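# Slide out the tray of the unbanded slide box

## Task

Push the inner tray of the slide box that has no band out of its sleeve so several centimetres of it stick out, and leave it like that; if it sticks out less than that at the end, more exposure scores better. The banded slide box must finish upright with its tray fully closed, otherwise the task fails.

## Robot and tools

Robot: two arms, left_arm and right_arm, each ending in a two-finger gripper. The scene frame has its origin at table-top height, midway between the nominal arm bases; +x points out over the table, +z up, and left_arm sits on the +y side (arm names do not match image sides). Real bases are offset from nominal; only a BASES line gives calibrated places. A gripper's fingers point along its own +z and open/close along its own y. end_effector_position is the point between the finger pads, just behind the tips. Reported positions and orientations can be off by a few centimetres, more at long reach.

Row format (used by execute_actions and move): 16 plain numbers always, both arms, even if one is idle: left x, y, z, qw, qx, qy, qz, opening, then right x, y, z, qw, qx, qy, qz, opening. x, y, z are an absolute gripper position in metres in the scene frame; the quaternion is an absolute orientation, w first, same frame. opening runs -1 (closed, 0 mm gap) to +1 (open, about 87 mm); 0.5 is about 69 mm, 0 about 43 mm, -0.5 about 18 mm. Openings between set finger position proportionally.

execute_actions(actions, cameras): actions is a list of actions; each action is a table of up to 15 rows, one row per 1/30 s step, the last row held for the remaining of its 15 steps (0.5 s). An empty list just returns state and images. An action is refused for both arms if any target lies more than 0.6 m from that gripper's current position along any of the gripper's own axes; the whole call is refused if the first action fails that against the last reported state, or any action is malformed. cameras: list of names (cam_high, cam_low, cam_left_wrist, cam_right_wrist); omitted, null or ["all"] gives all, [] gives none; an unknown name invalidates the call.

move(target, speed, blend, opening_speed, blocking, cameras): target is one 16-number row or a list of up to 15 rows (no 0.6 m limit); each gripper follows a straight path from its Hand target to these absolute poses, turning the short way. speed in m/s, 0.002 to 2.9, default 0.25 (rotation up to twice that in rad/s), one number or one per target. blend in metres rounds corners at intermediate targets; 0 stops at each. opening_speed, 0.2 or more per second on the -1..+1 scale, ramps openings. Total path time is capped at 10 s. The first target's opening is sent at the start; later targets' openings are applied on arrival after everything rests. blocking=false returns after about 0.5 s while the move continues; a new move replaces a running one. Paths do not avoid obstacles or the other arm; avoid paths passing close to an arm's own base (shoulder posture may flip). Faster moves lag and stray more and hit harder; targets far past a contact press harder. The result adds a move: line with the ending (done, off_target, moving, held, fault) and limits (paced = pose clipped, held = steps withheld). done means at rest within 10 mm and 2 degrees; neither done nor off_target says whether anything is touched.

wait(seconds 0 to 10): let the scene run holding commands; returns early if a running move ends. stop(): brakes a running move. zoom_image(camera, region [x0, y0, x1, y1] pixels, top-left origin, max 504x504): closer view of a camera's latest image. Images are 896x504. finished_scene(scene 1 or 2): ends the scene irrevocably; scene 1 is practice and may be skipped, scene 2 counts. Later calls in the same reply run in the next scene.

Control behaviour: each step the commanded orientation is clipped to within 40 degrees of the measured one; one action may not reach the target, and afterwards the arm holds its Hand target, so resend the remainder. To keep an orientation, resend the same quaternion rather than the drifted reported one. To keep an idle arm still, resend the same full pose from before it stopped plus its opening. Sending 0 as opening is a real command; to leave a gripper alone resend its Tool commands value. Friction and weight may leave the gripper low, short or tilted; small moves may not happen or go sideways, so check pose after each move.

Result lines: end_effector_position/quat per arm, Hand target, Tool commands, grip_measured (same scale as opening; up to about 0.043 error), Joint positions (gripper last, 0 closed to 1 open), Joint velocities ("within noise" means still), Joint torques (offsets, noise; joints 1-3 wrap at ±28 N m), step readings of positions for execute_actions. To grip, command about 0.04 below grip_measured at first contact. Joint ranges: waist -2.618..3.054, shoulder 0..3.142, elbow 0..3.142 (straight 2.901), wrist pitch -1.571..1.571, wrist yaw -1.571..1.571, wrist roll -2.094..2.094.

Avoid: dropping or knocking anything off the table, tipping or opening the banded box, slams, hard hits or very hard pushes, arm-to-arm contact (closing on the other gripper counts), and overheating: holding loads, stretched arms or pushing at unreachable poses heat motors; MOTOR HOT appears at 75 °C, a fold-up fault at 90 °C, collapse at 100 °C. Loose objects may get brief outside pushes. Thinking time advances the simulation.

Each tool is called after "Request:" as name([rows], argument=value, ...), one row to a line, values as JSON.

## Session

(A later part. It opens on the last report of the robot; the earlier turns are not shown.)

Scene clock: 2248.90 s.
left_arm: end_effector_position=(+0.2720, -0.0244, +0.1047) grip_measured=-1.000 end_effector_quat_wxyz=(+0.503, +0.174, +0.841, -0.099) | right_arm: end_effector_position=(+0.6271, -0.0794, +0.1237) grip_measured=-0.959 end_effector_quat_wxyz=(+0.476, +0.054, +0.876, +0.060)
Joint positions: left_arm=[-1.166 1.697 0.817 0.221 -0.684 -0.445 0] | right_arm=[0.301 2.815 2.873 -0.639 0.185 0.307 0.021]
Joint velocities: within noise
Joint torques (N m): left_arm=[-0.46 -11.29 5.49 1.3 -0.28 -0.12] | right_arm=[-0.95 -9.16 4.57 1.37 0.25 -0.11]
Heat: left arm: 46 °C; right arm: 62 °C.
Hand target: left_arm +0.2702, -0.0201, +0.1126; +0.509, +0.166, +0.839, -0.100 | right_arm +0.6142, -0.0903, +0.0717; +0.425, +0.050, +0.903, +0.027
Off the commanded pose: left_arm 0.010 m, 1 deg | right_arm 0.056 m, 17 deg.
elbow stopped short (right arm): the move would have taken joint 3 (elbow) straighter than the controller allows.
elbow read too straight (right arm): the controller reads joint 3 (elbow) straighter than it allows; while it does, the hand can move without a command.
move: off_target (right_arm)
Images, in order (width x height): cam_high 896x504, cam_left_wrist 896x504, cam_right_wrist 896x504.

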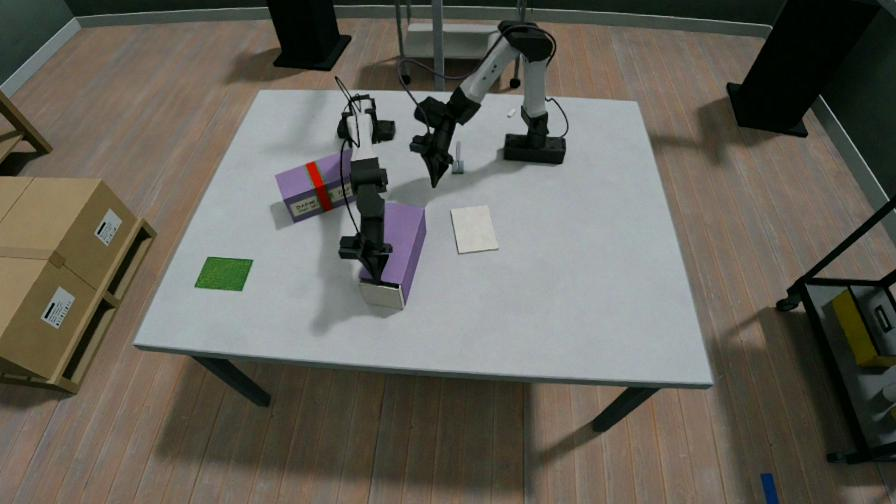

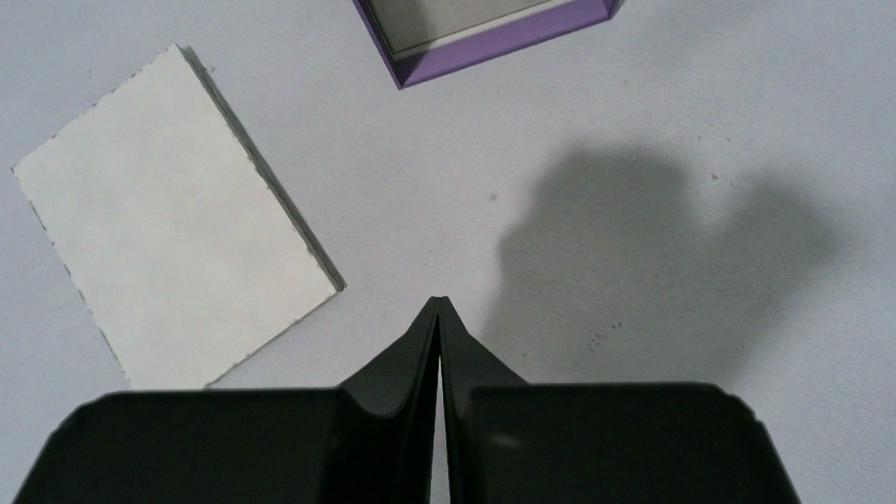

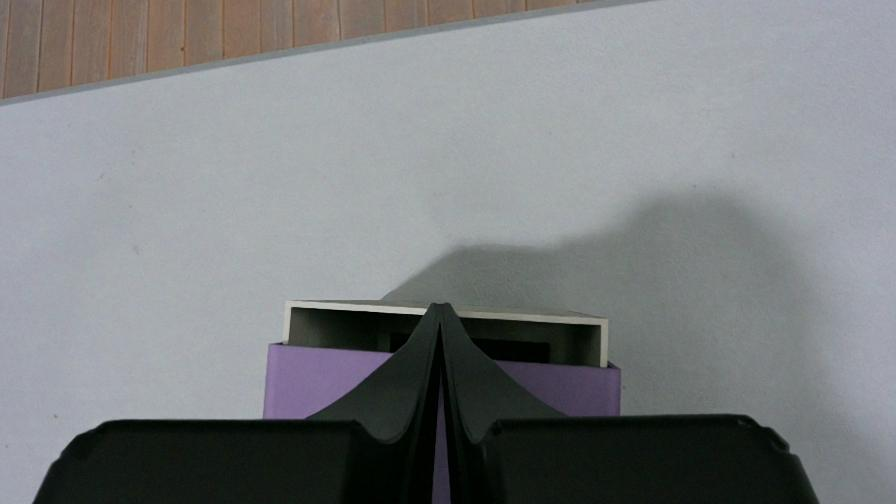

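Request:
move([
  [0.26,0.03,0.14,0.304,-0.397,0.686,-0.527,-1,0.57,-0.10,0.20,0.40,0,0.917,0.02,-1],
  [0.315,-0.085,0.115,0.304,-0.397,0.686,-0.527,-1,0.50,-0.075,0.18,0.46,-0.077,0.883,0.04,-1],
], speed=0.15)

Scene clock: 2291.77 s.
left_arm: end_effector_position=(+0.3130, -0.0815, +0.1191) grip_measured=-1.000 end_effector_quat_wxyz=(+0.300, -0.394, +0.686, -0.533) | right_arm: end_effector_position=(+0.4987, -0.0771, +0.1615) grip_measured=-0.959 end_effector_quat_wxyz=(+0.440, -0.075, +0.894, +0.029)
Joint positions: left_arm=[-1.031 1.965 0.68 0.992 -0.507 -1.725 0] | right_arm=[0.375 2.103 1.806 -0.371 0.165 0.112 0.021]
Joint velocities: within noise
Joint torques (N m): left_arm=[-0.5 -6.86 6.91 1.54 -0.22 0.03] | right_arm=[-0.8 -12.86 5.5 2.31 -0.11 -0.03]
Heat: left arm: 45 °C; right arm: 60 °C.
Hand target: left_arm +0.3148, -0.0849, +0.1150; +0.304, -0.397, +0.687, -0.528 | right_arm +0.4998, -0.0751, +0.1801; +0.460, -0.077, +0.884, +0.040
Off the commanded pose: left_arm 0.006 m, 1 deg | right_arm 0.019 m, 3 deg.
elbow stopped short (right arm): the move would have taken joint 3 (elbow) straighter than the controller allows.
move: off_target (right_arm)

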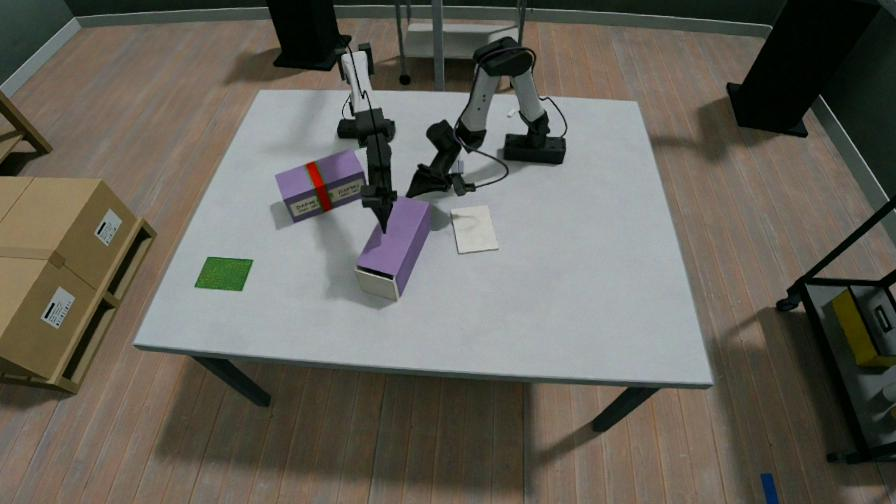

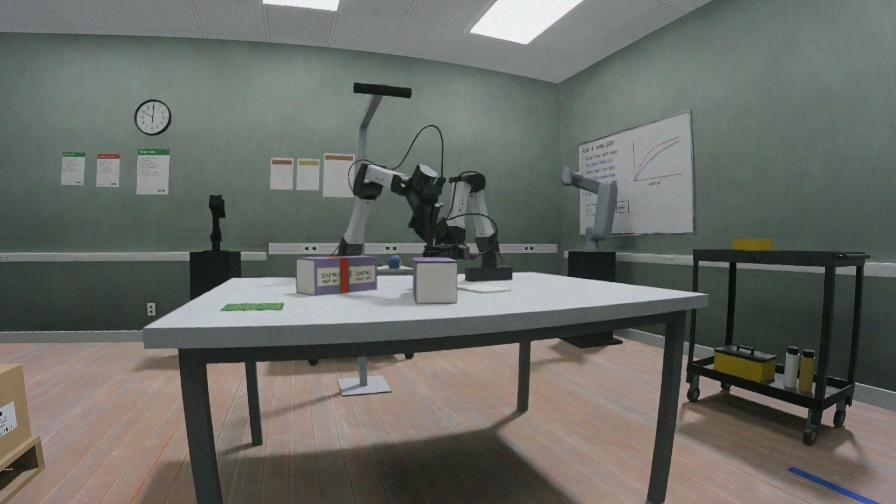

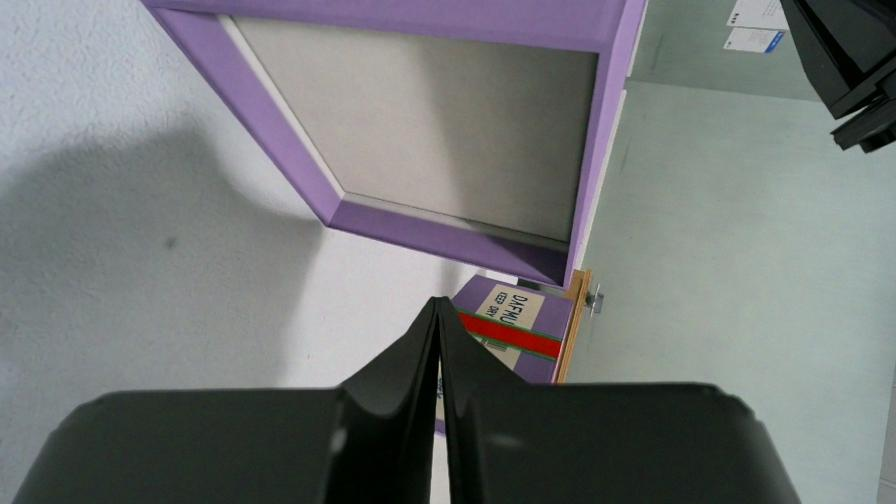

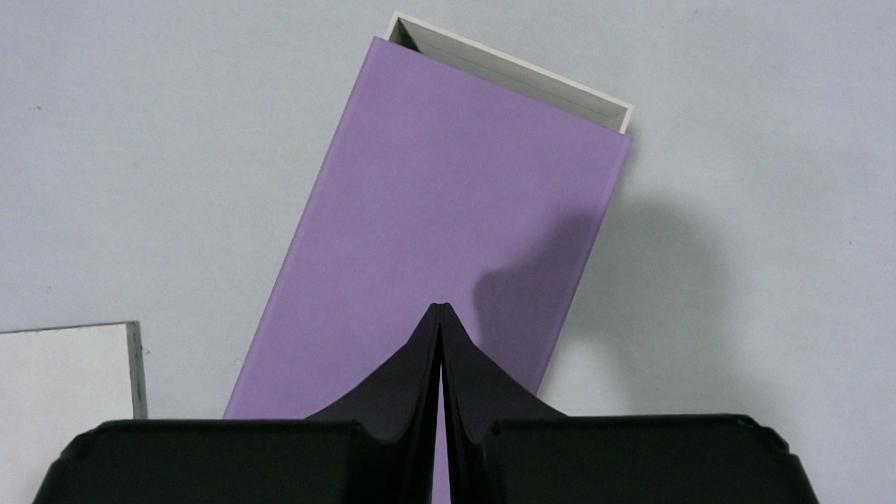

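Request:
move([
  [0.33,-0.09,0.115,0.304,-0.397,0.686,-0.527,-1,0.495,-0.068,0.10,0.46,-0.077,0.883,0.04,-1],
  [0.335,-0.09,0.115,0.304,-0.397,0.686,-0.527,-1,0.40,-0.06,-0.15,0.42,-0.077,0.9,0.04,-1],
], speed=0.12, cameras=["cam_right_wrist","cam_left_wrist"])

Request:
move(target=[0.42,-0.102,0.118,0.304,-0.397,0.686,-0.527,-1,0.40,-0.06,-0.15,0.42,-0.077,0.9,0.04,-1], speed=0.07)

Scene clock: 2307.47 s.
left_arm: end_effector_position=(+0.3263, -0.0876, +0.1193) grip_measured=-1.000 end_effector_quat_wxyz=(+0.300, -0.398, +0.684, -0.533) | right_arm: end_effector_position=(+0.5124, -0.0656, +0.1292) grip_measured=-0.959 end_effector_quat_wxyz=(+0.596, -0.037, +0.800, +0.061)
Joint positions: left_arm=[-1.008 1.996 0.732 0.974 -0.491 -1.726 0] | right_arm=[0.403 2.078 1.318 0.467 0.228 0.124 0.021]
Joint velocities: within noise
Joint torques (N m): left_arm=[1.05 -7.34 7.24 1.59 -0.05 0.12] | right_arm=[-0.66 -9.35 5.96 1.94 -0.02 0.04]
Heat: left arm: 42 °C; right arm: 62 °C.
Hand target: left_arm +0.3320, -0.0897, +0.1151; +0.304, -0.397, +0.687, -0.527 | right_arm +0.5098, -0.0659, +0.1227; +0.586, -0.040, +0.807, +0.059
Off the commanded pose: left_arm 0.010 m, 1 deg | right_arm 0.301 m, 24 deg.
move: held (right_arm; a check stopped the path); path passed 1 of 2 targets; limits=held
pose unreachable (right arm): on one or more control steps of this call, first in action 0 (counted from 0), this arm could not follow its commanded pose, so it was not sent that pose on those steps. It may still have moved: this result reports where it is.
cause: moving toward the commanded pose would bring a part of the arm too close to another arm (this arm's wrist (the part past joint 5) and the left arm's fingers, along the way the arms are being sent, or toward where that arm still pushes).
Images, in order (width x height): cam_left_wrist 896x504, cam_right_wrist 896x504.

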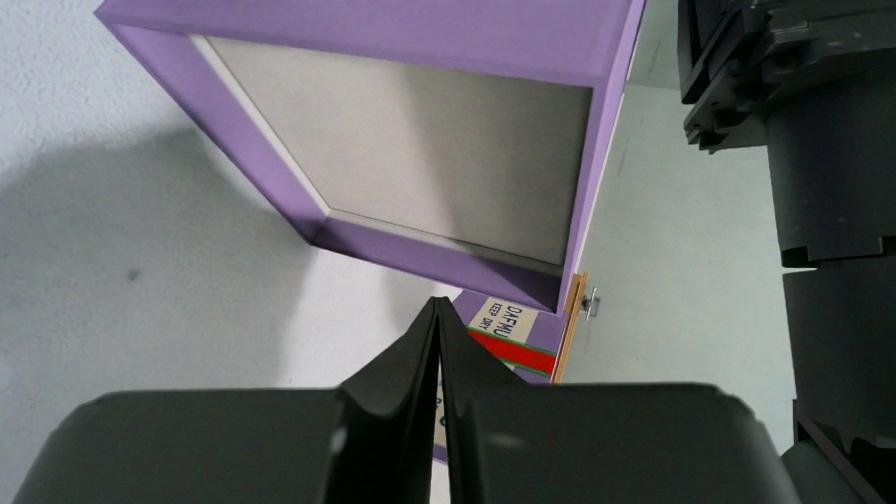

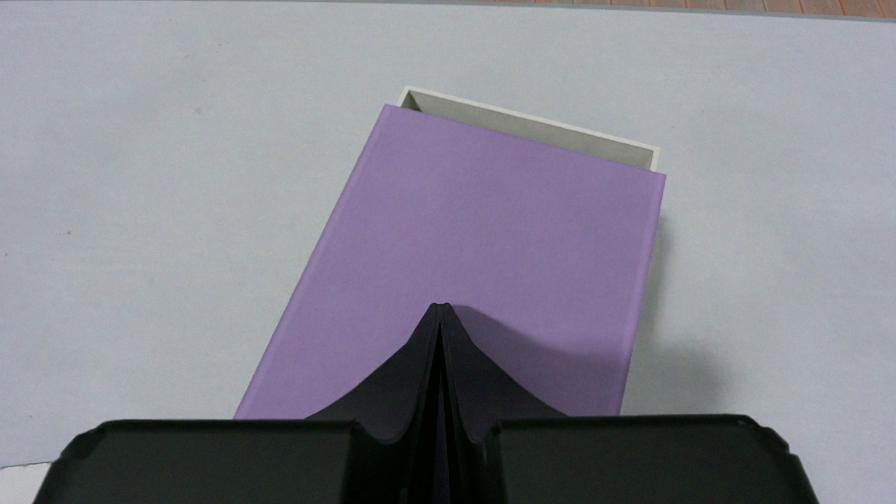

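Scene clock: 2309.23 s.
left_arm: end_effector_position=(+0.3509, -0.0906, +0.1210) grip_measured=-1.000 end_effector_quat_wxyz=(+0.301, -0.400, +0.682, -0.534) | right_arm: end_effector_position=(+0.5066, -0.0654, +0.1250) grip_measured=-0.959 end_effector_quat_wxyz=(+0.637, -0.024, +0.767, +0.075)
Joint positions: left_arm=[-0.953 2.03 0.8 0.951 -0.442 -1.71 0] | right_arm=[0.41 2.089 1.196 0.71 0.241 0.13 0.021]
Joint velocities: within noise
Joint torques (N m): left_arm=[-0.14 -9.99 5.3 1.7 -0.05 0] | right_arm=[0.65 -5.67 1.66 0.35 -0.12 0.17]
Heat: left arm: 42 °C; right arm: 61 °C.
Hand target: left_arm +0.3508, -0.0905, +0.1210; +0.301, -0.400, +0.682, -0.534 | right_arm +0.4727, -0.0673, +0.0458; +0.542, -0.051, +0.837, +0.053
Off the commanded pose: left_arm 0.070 m, 1 deg | right_arm 0.295 m, 30 deg.
move: held (left_arm; a check stopped the path), off_target (right_arm; braked when a check withheld steps of left_arm); limits=held
pose unreachable (left arm): on one or more control steps of this call, first in action 0 (counted from 0), this arm could not follow its commanded pose, so it was not sent that pose on those steps. It may still have moved: this result reports where it is.
cause: moving toward the commanded pose would bring a part of the arm too close to another arm (this arm's fingers and the right arm's wrist (the part past joint 5), along the way the arms are being sent, or toward where that arm still pushes).

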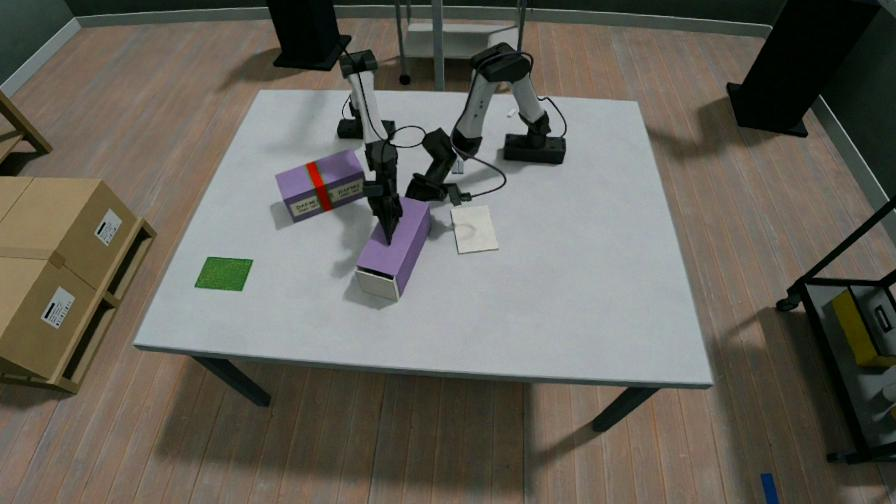

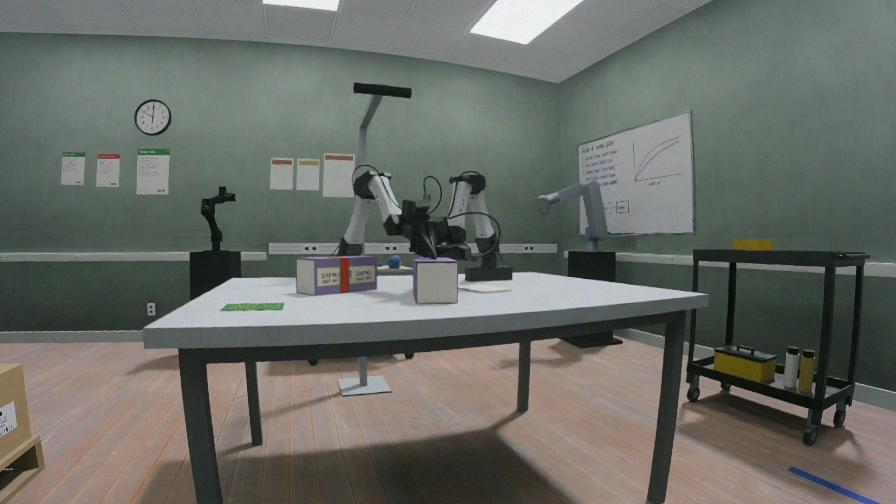

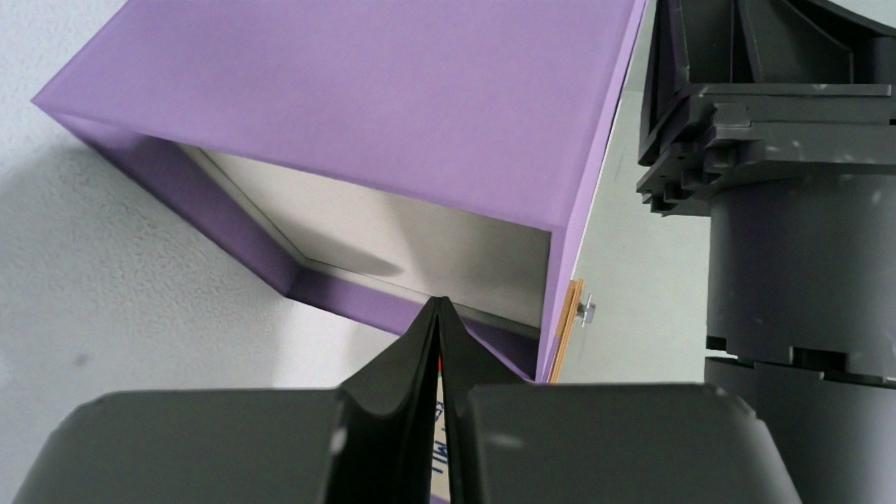

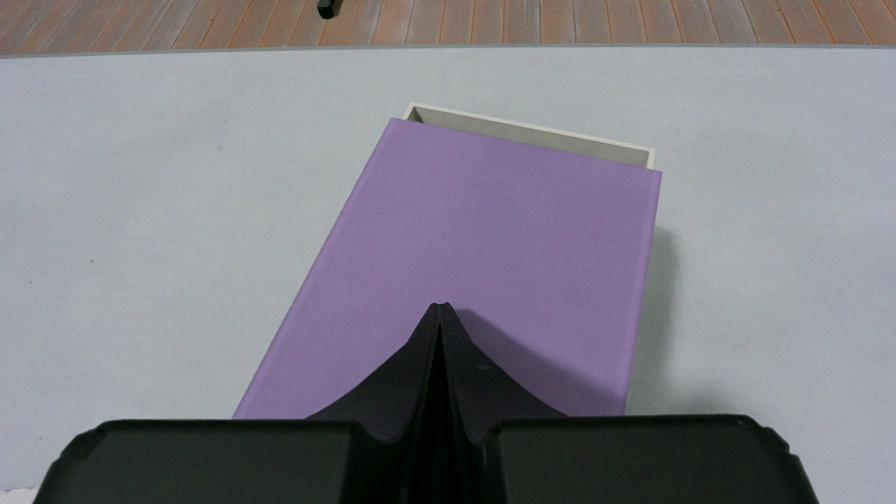

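Request:
move([
  [0.345,-0.09,0.118,0.304,-0.397,0.686,-0.527,-1,0.51,-0.068,0.18,0.46,-0.077,0.883,0.04,-1],
  [0.345,-0.09,0.118,0.304,-0.397,0.686,-0.527,-1,0.56,-0.075,0.17,0.46,-0.077,0.883,0.04,-1],
  [0.345,-0.09,0.118,0.304,-0.397,0.686,-0.527,-1,0.55,-0.075,0.10,0.46,-0.077,0.883,0.04,-1],
  [0.345,-0.09,0.118,0.304,-0.397,0.686,-0.527,-1,0.475,-0.068,-0.09,0.42,-0.077,0.9,0.04,-1],
], speed=0.14, cameras=["cam_right_wrist","cam_left_wrist"])

Request:
move(target=[0.42,-0.102,0.118,0.304,-0.397,0.686,-0.527,-1,0.475,-0.065,-0.09,0.42,-0.077,0.9,0.04,-1], speed=0.07)

Scene clock: 2324.27 s.
left_arm: end_effector_position=(+0.3481, -0.0927, +0.1210) grip_measured=-1.000 end_effector_quat_wxyz=(+0.299, -0.397, +0.683, -0.535) | right_arm: end_effector_position=(+0.5654, -0.0699, +0.1299) grip_measured=-0.959 end_effector_quat_wxyz=(+0.612, -0.040, +0.787, +0.065)
Joint positions: left_arm=[-0.96 2.03 0.8 0.951 -0.442 -1.71 0] | right_arm=[0.353 2.24 1.547 0.444 0.175 0.099 0.021]
Joint velocities: within noise
Joint torques (N m): left_arm=[-0.7 -10.25 4.29 1.63 -0.15 0.04] | right_arm=[-0.68 -10.44 6.23 1.89 -0.03 0.03]
Heat: left arm: 42 °C; right arm: 56 °C.
Hand target: left_arm +0.3451, -0.0900, +0.1181; +0.304, -0.397, +0.687, -0.528 | right_arm +0.5627, -0.0702, +0.1219; +0.600, -0.043, +0.796, +0.062
Off the commanded pose: left_arm 0.005 m, 1 deg | right_arm 0.238 m, 26 deg.
move: held (right_arm; a check stopped the path); path passed 3 of 4 targets; limits=held
pose unreachable (right arm): on one or more control steps of this call, first in action 0 (counted from 0), this arm could not follow its commanded pose, so it was not sent that pose on those steps. It may still have moved: this result reports where it is.
cause: moving toward the commanded pose would bring a part of the arm too close to another arm (this arm's wrist (the part past joint 5) and the left arm's fingers).
Images, in order (width x height): cam_left_wrist 896x504, cam_right_wrist 896x504.

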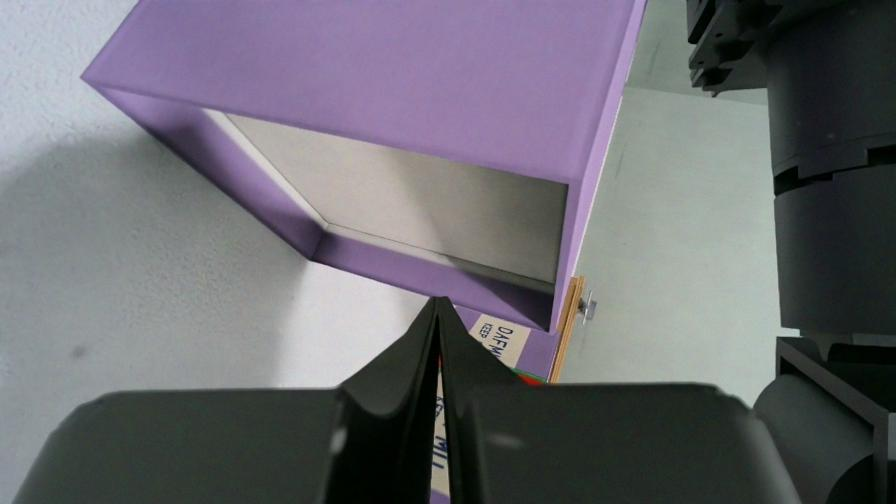

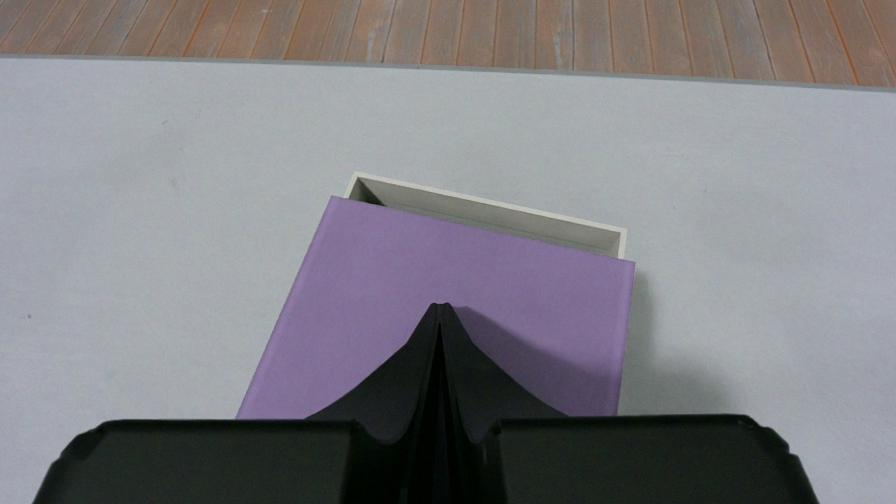

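Scene clock: 2326.07 s.
left_arm: end_effector_position=(+0.3717, -0.0929, +0.1235) grip_measured=-1.000 end_effector_quat_wxyz=(+0.301, -0.399, +0.682, -0.534) | right_arm: end_effector_position=(+0.5616, -0.0695, +0.1300) grip_measured=-0.959 end_effector_quat_wxyz=(+0.644, -0.032, +0.760, +0.075)
Joint positions: left_arm=[-0.909 2.057 0.862 0.921 -0.399 -1.696 0] | right_arm=[0.357 2.239 1.454 0.624 0.18 0.102 0.021]
Joint velocities: within noise
Joint torques (N m): left_arm=[0.23 -10.35 5.42 1.69 -0.05 0] | right_arm=[-0.69 -10.45 5.82 2.03 -0.03 0.03]
Heat: left arm: 42 °C; right arm: 56 °C.
Hand target: left_arm +0.3716, -0.0928, +0.1234; +0.301, -0.400, +0.682, -0.534 | right_arm +0.5600, -0.0698, +0.1249; +0.637, -0.034, +0.767, +0.073
Off the commanded pose: left_arm 0.049 m, 1 deg | right_arm 0.237 m, 31 deg.
move: held (left_arm, right_arm; a check stopped the path); limits=held
pose unreachable (left arm): on one or more control steps of this call, first in action 0 (counted from 0), this arm could not follow its commanded pose, so it was not sent that pose on those steps. It may still have moved: this result reports where it is.
cause: moving toward the commanded pose would bring a part of the arm too close to another arm (this arm's fingers and the right arm's wrist (the part past joint 5), along the way the arms are being sent, or toward where that arm still pushes).
pose unreachable (right arm): on one or more control steps of this call, first in action 0 (counted from 0), this arm could not follow its commanded pose, so it was not sent that pose on those steps. It may still have moved: this result reports where it is.
cause: moving toward the commanded pose would bring a part of the arm too close to another arm (this arm's wrist (the part past joint 5) and the left arm's fingers, along the way the arms are being sent, or toward where that arm still pushes).

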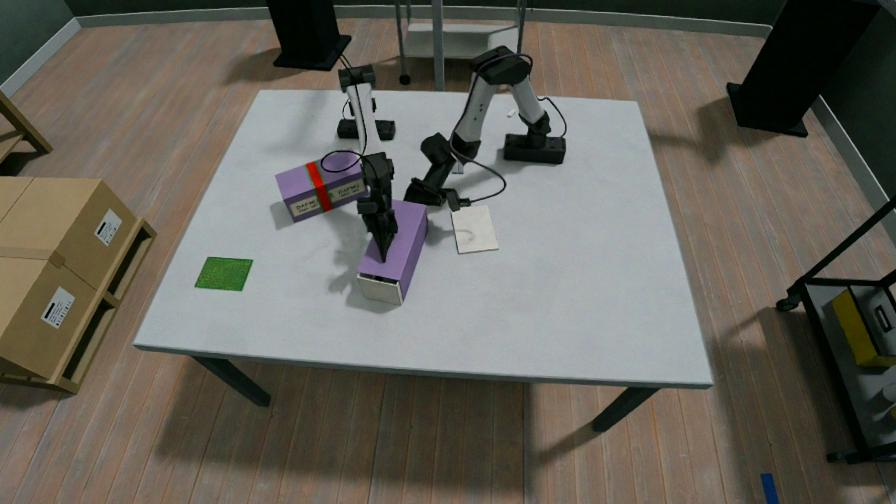

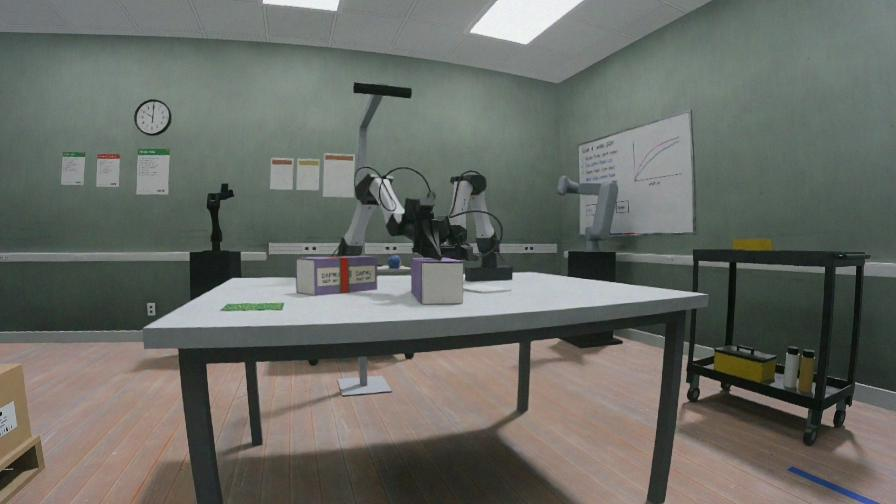

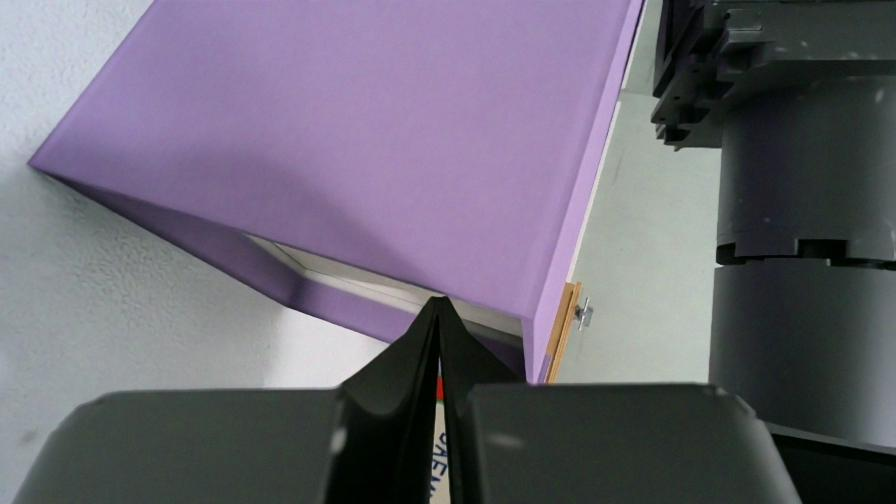

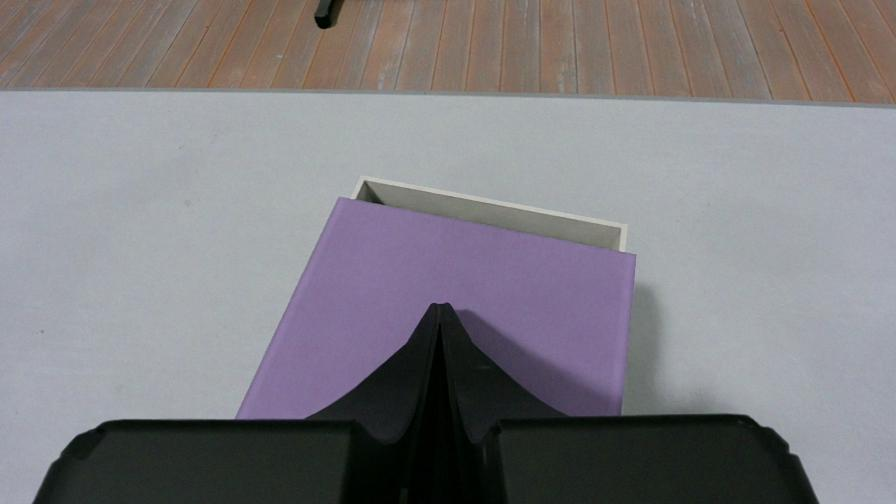

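Request:
move([
  [0.3717,-0.0929,0.1235,0.301,-0.399,0.682,-0.534,-1,0.545,-0.08,0.19,0.46,-0.085,0.883,0.044,-1],
  [0.47,-0.108,0.12,0.304,-0.397,0.686,-0.527,-1,0.56,-0.08,0.19,0.46,-0.085,0.883,0.044,-1],
], speed=0.1)

Scene clock: 2369.83 s.
left_arm: end_effector_position=(+0.4630, -0.1069, +0.1262) grip_measured=-1.000 end_effector_quat_wxyz=(+0.301, -0.398, +0.684, -0.533) | right_arm: end_effector_position=(+0.5540, -0.0805, +0.1757) grip_measured=-0.959 end_effector_quat_wxyz=(+0.447, -0.083, +0.890, +0.037)
Joint positions: left_arm=[-0.755 2.228 1.199 0.767 -0.248 -1.651 0] | right_arm=[0.326 2.336 2.229 -0.538 0.106 0.07 0.021]
Joint velocities: within noise
Joint torques (N m): left_arm=[0.84 -10.25 8.94 1.69 0.02 0.12] | right_arm=[-1.16 -11.17 9.77 1.96 -0.11 -0.03]
Heat: left arm: 43 °C; right arm: 60 °C.
Hand target: left_arm +0.4695, -0.1077, +0.1200; +0.304, -0.397, +0.687, -0.528 | right_arm +0.5595, -0.0802, +0.1902; +0.461, -0.085, +0.882, +0.044
Off the commanded pose: left_arm 0.009 m, 1 deg | right_arm 0.016 m, 2 deg.
move: off_target (right_arm)

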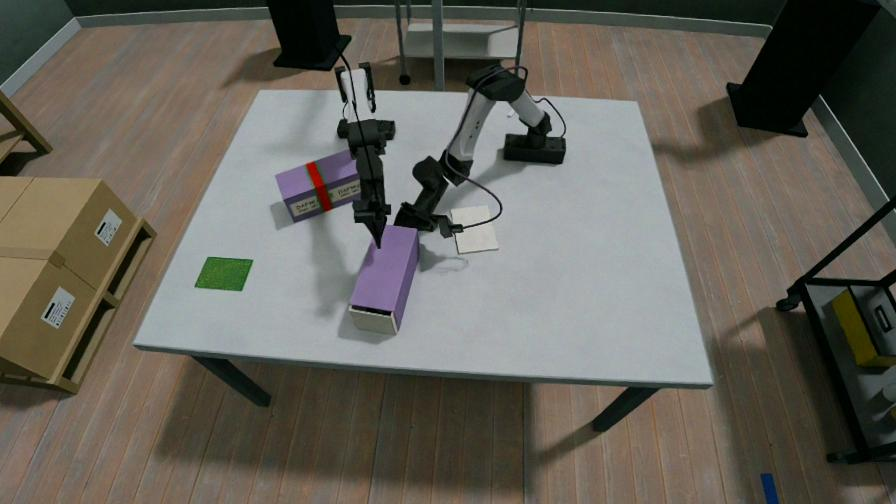

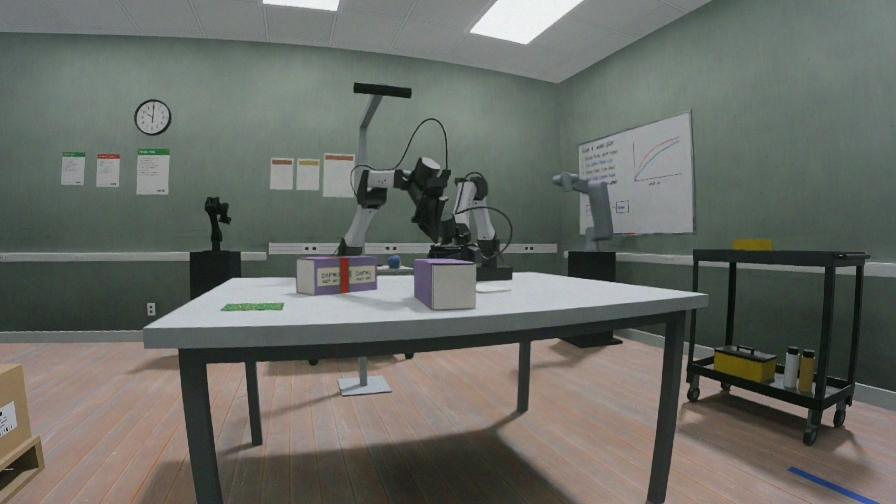

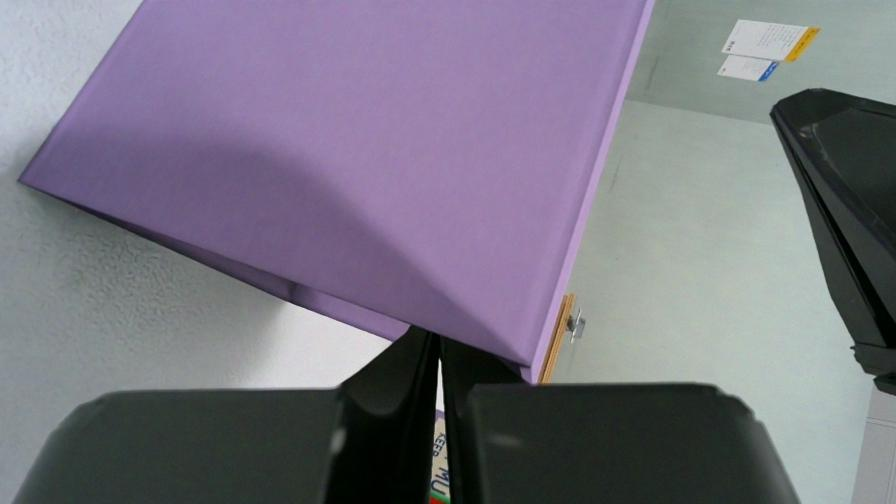

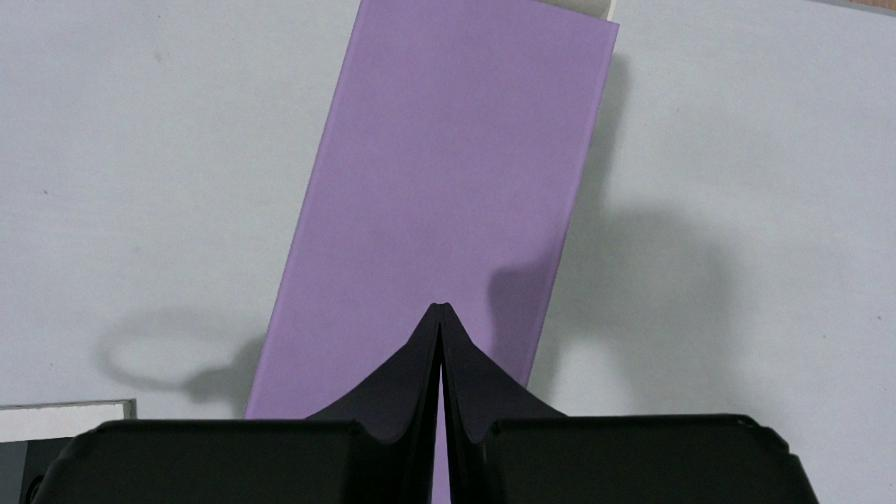

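Request:
move([
  [0.4695,-0.1077,0.12,0.304,-0.397,0.686,-0.527,-1,0.575,-0.077,0.10,0.46,-0.085,0.883,0.044,-1],
  [0.4695,-0.1077,0.12,0.304,-0.397,0.686,-0.527,-1,0.5,-0.077,-0.08,0.42,-0.085,0.9,0.044,-1],
  [0.54,-0.121,0.12,0.304,-0.397,0.686,-0.527,-1,0.5,-0.077,-0.08,0.42,-0.085,0.9,0.044,-1],
], speed=[0.08,0.12,0.06])

Request:
zoom_image(camera="cam_high", region=[290, 200, 470, 380])

Scene clock: 2394.47 s.
left_arm: end_effector_position=(+0.4631, -0.1070, +0.1263) grip_measured=-1.000 end_effector_quat_wxyz=(+0.301, -0.398, +0.684, -0.533) | right_arm: end_effector_position=(+0.5871, -0.0707, +0.1310) grip_measured=-0.959 end_effector_quat_wxyz=(+0.556, -0.070, +0.826, +0.062)
Joint positions: left_arm=[-0.755 2.228 1.2 0.766 -0.248 -1.65 0] | right_arm=[0.324 2.332 1.842 0.103 0.104 0.068 0.021]
Joint velocities: within noise
Joint torques (N m): left_arm=[0.83 -10.22 8.73 1.69 0.02 0.12] | right_arm=[-0.69 -11.26 6.61 1.96 -0.01 0.04]
Heat: left arm: 41 °C; right arm: 59 °C.
Hand target: left_arm +0.4692, -0.1075, +0.1201; +0.304, -0.397, +0.686, -0.528 | right_arm +0.5848, -0.0715, +0.1254; +0.546, -0.071, +0.832, +0.060
Off the commanded pose: left_arm 0.078 m, 1 deg | right_arm 0.228 m, 18 deg.
move: held (right_arm; a check stopped the path), off_target (left_arm; braked when a check withheld steps of right_arm); path passed 1 of 3 targets; limits=held
pose unreachable (right arm): on one or more control steps of this call, first in action 0 (counted from 0), this arm could not follow its commanded pose, so it was not sent that pose on those steps. It may still have moved: this result reports where it is.
cause: moving toward the commanded pose would bring a part of the arm too close to another arm (this arm's wrist (the part past joint 5) and the left arm's fingers, where that arm would come to rest).

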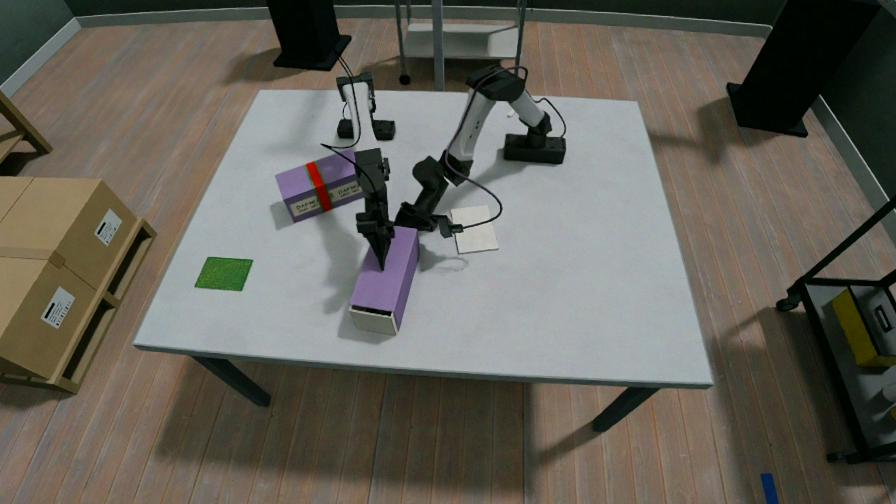

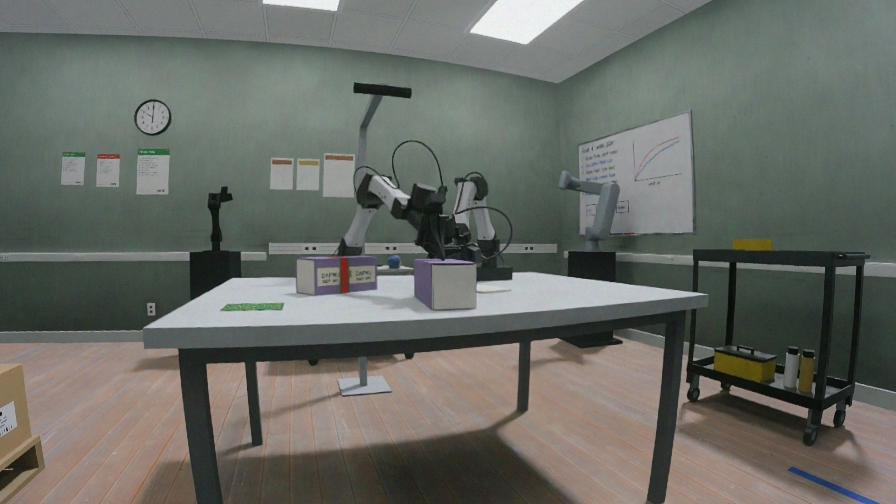

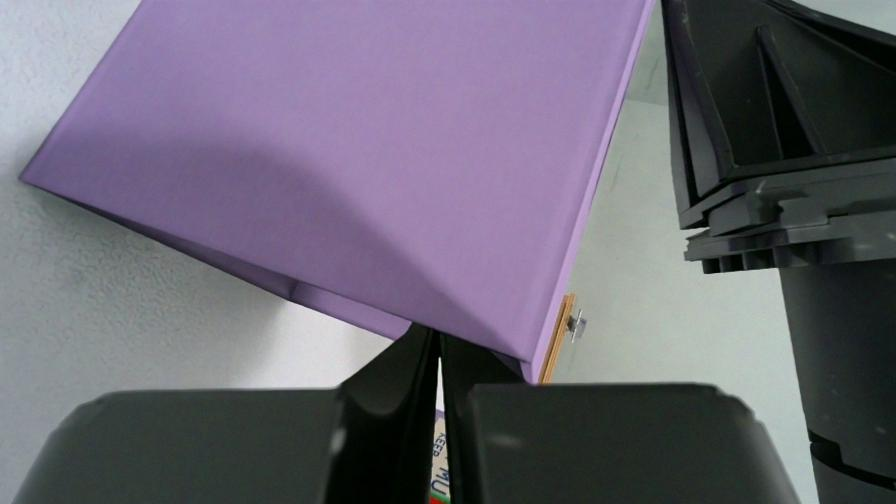

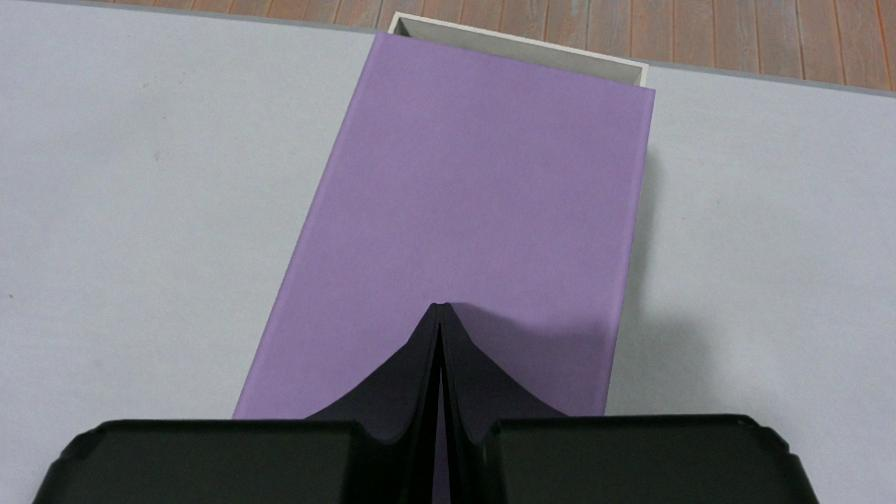

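Scaled by 2.800 from the camera's 896x504 image, which has a finer 1280x720 frame.

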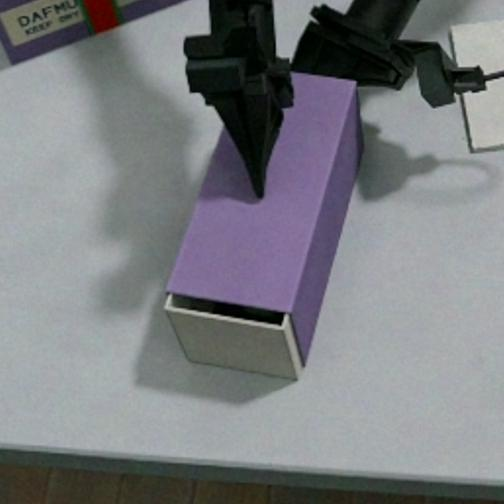

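Request:
move([
  [0.44,-0.102,0.12,0.304,-0.397,0.686,-0.527,-1,0.58,-0.075,0.19,0.42,-0.085,0.9,0.044,-1],
  [0.38,-0.092,0.12,0.304,-0.397,0.686,-0.527,-1,0.69,-0.1,0.21,0.258,0.084,0.962,-0.023,-1],
], speed=0.2, cameras=["cam_high","cam_right_wrist"])

Scene clock: 2429.27 s.
left_arm: end_effector_position=(+0.3808, -0.0926, +0.0985) grip_measured=-1.000 end_effector_quat_wxyz=(+0.298, -0.396, +0.702, -0.512) | right_arm: end_effector_position=(+0.6814, -0.0977, +0.1860) grip_measured=-0.959 end_effector_quat_wxyz=(+0.613, +0.048, +0.784, +0.088)
Joint positions: left_arm=[-0.884 2.118 0.898 0.896 -0.367 -1.678 0] | right_arm=[0.252 2.81 2.824 -0.253 0.15 0.24 0.021]
Joint velocities: within noise
Joint torques (N m): left_arm=[-0.54 -15.12 4.3 1.75 -0.16 -0.06] | right_arm=[-1.06 -13.08 9.78 2.57 0.05 0.1]
Heat: left arm: 41 °C; right arm: 58 °C.
Hand target: left_arm +0.3803, -0.0922, +0.1194; +0.304, -0.397, +0.687, -0.527 | right_arm +0.6858, -0.1008, +0.2097; +0.637, +0.056, +0.763, +0.094
Off the commanded pose: left_arm 0.022 m, 3 deg | right_arm 0.026 m, 48 deg; orientation clipped.
elbow stopped short (right arm): the move would have taken joint 3 (elbow) straighter than the controller allows.
move: off_target (left_arm, right_arm); limits=paced
Images, in order (width x height): cam_high 896x504, cam_right_wrist 896x504.

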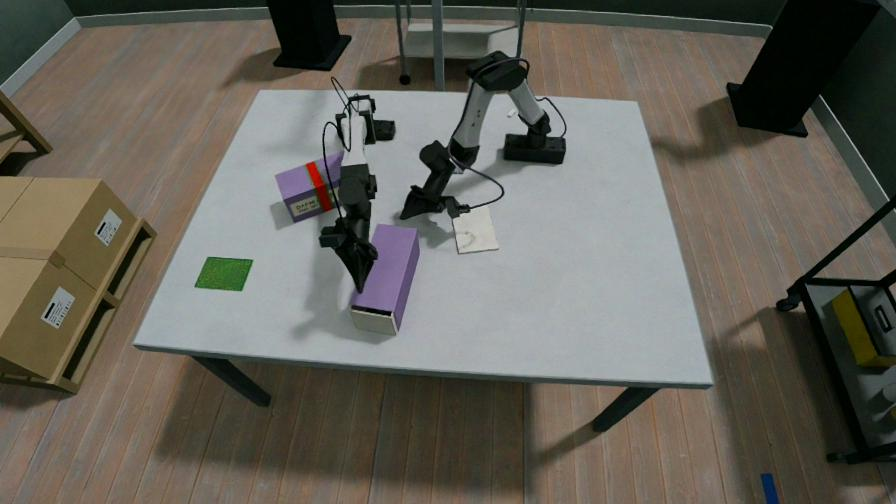

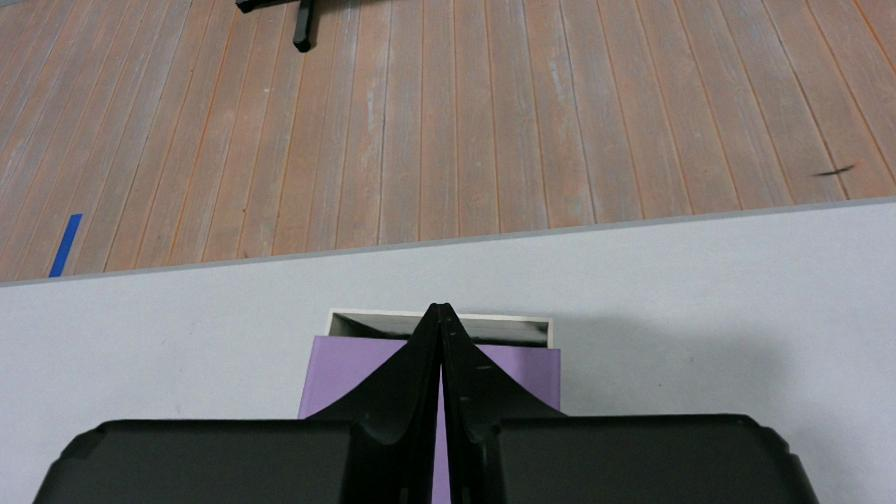

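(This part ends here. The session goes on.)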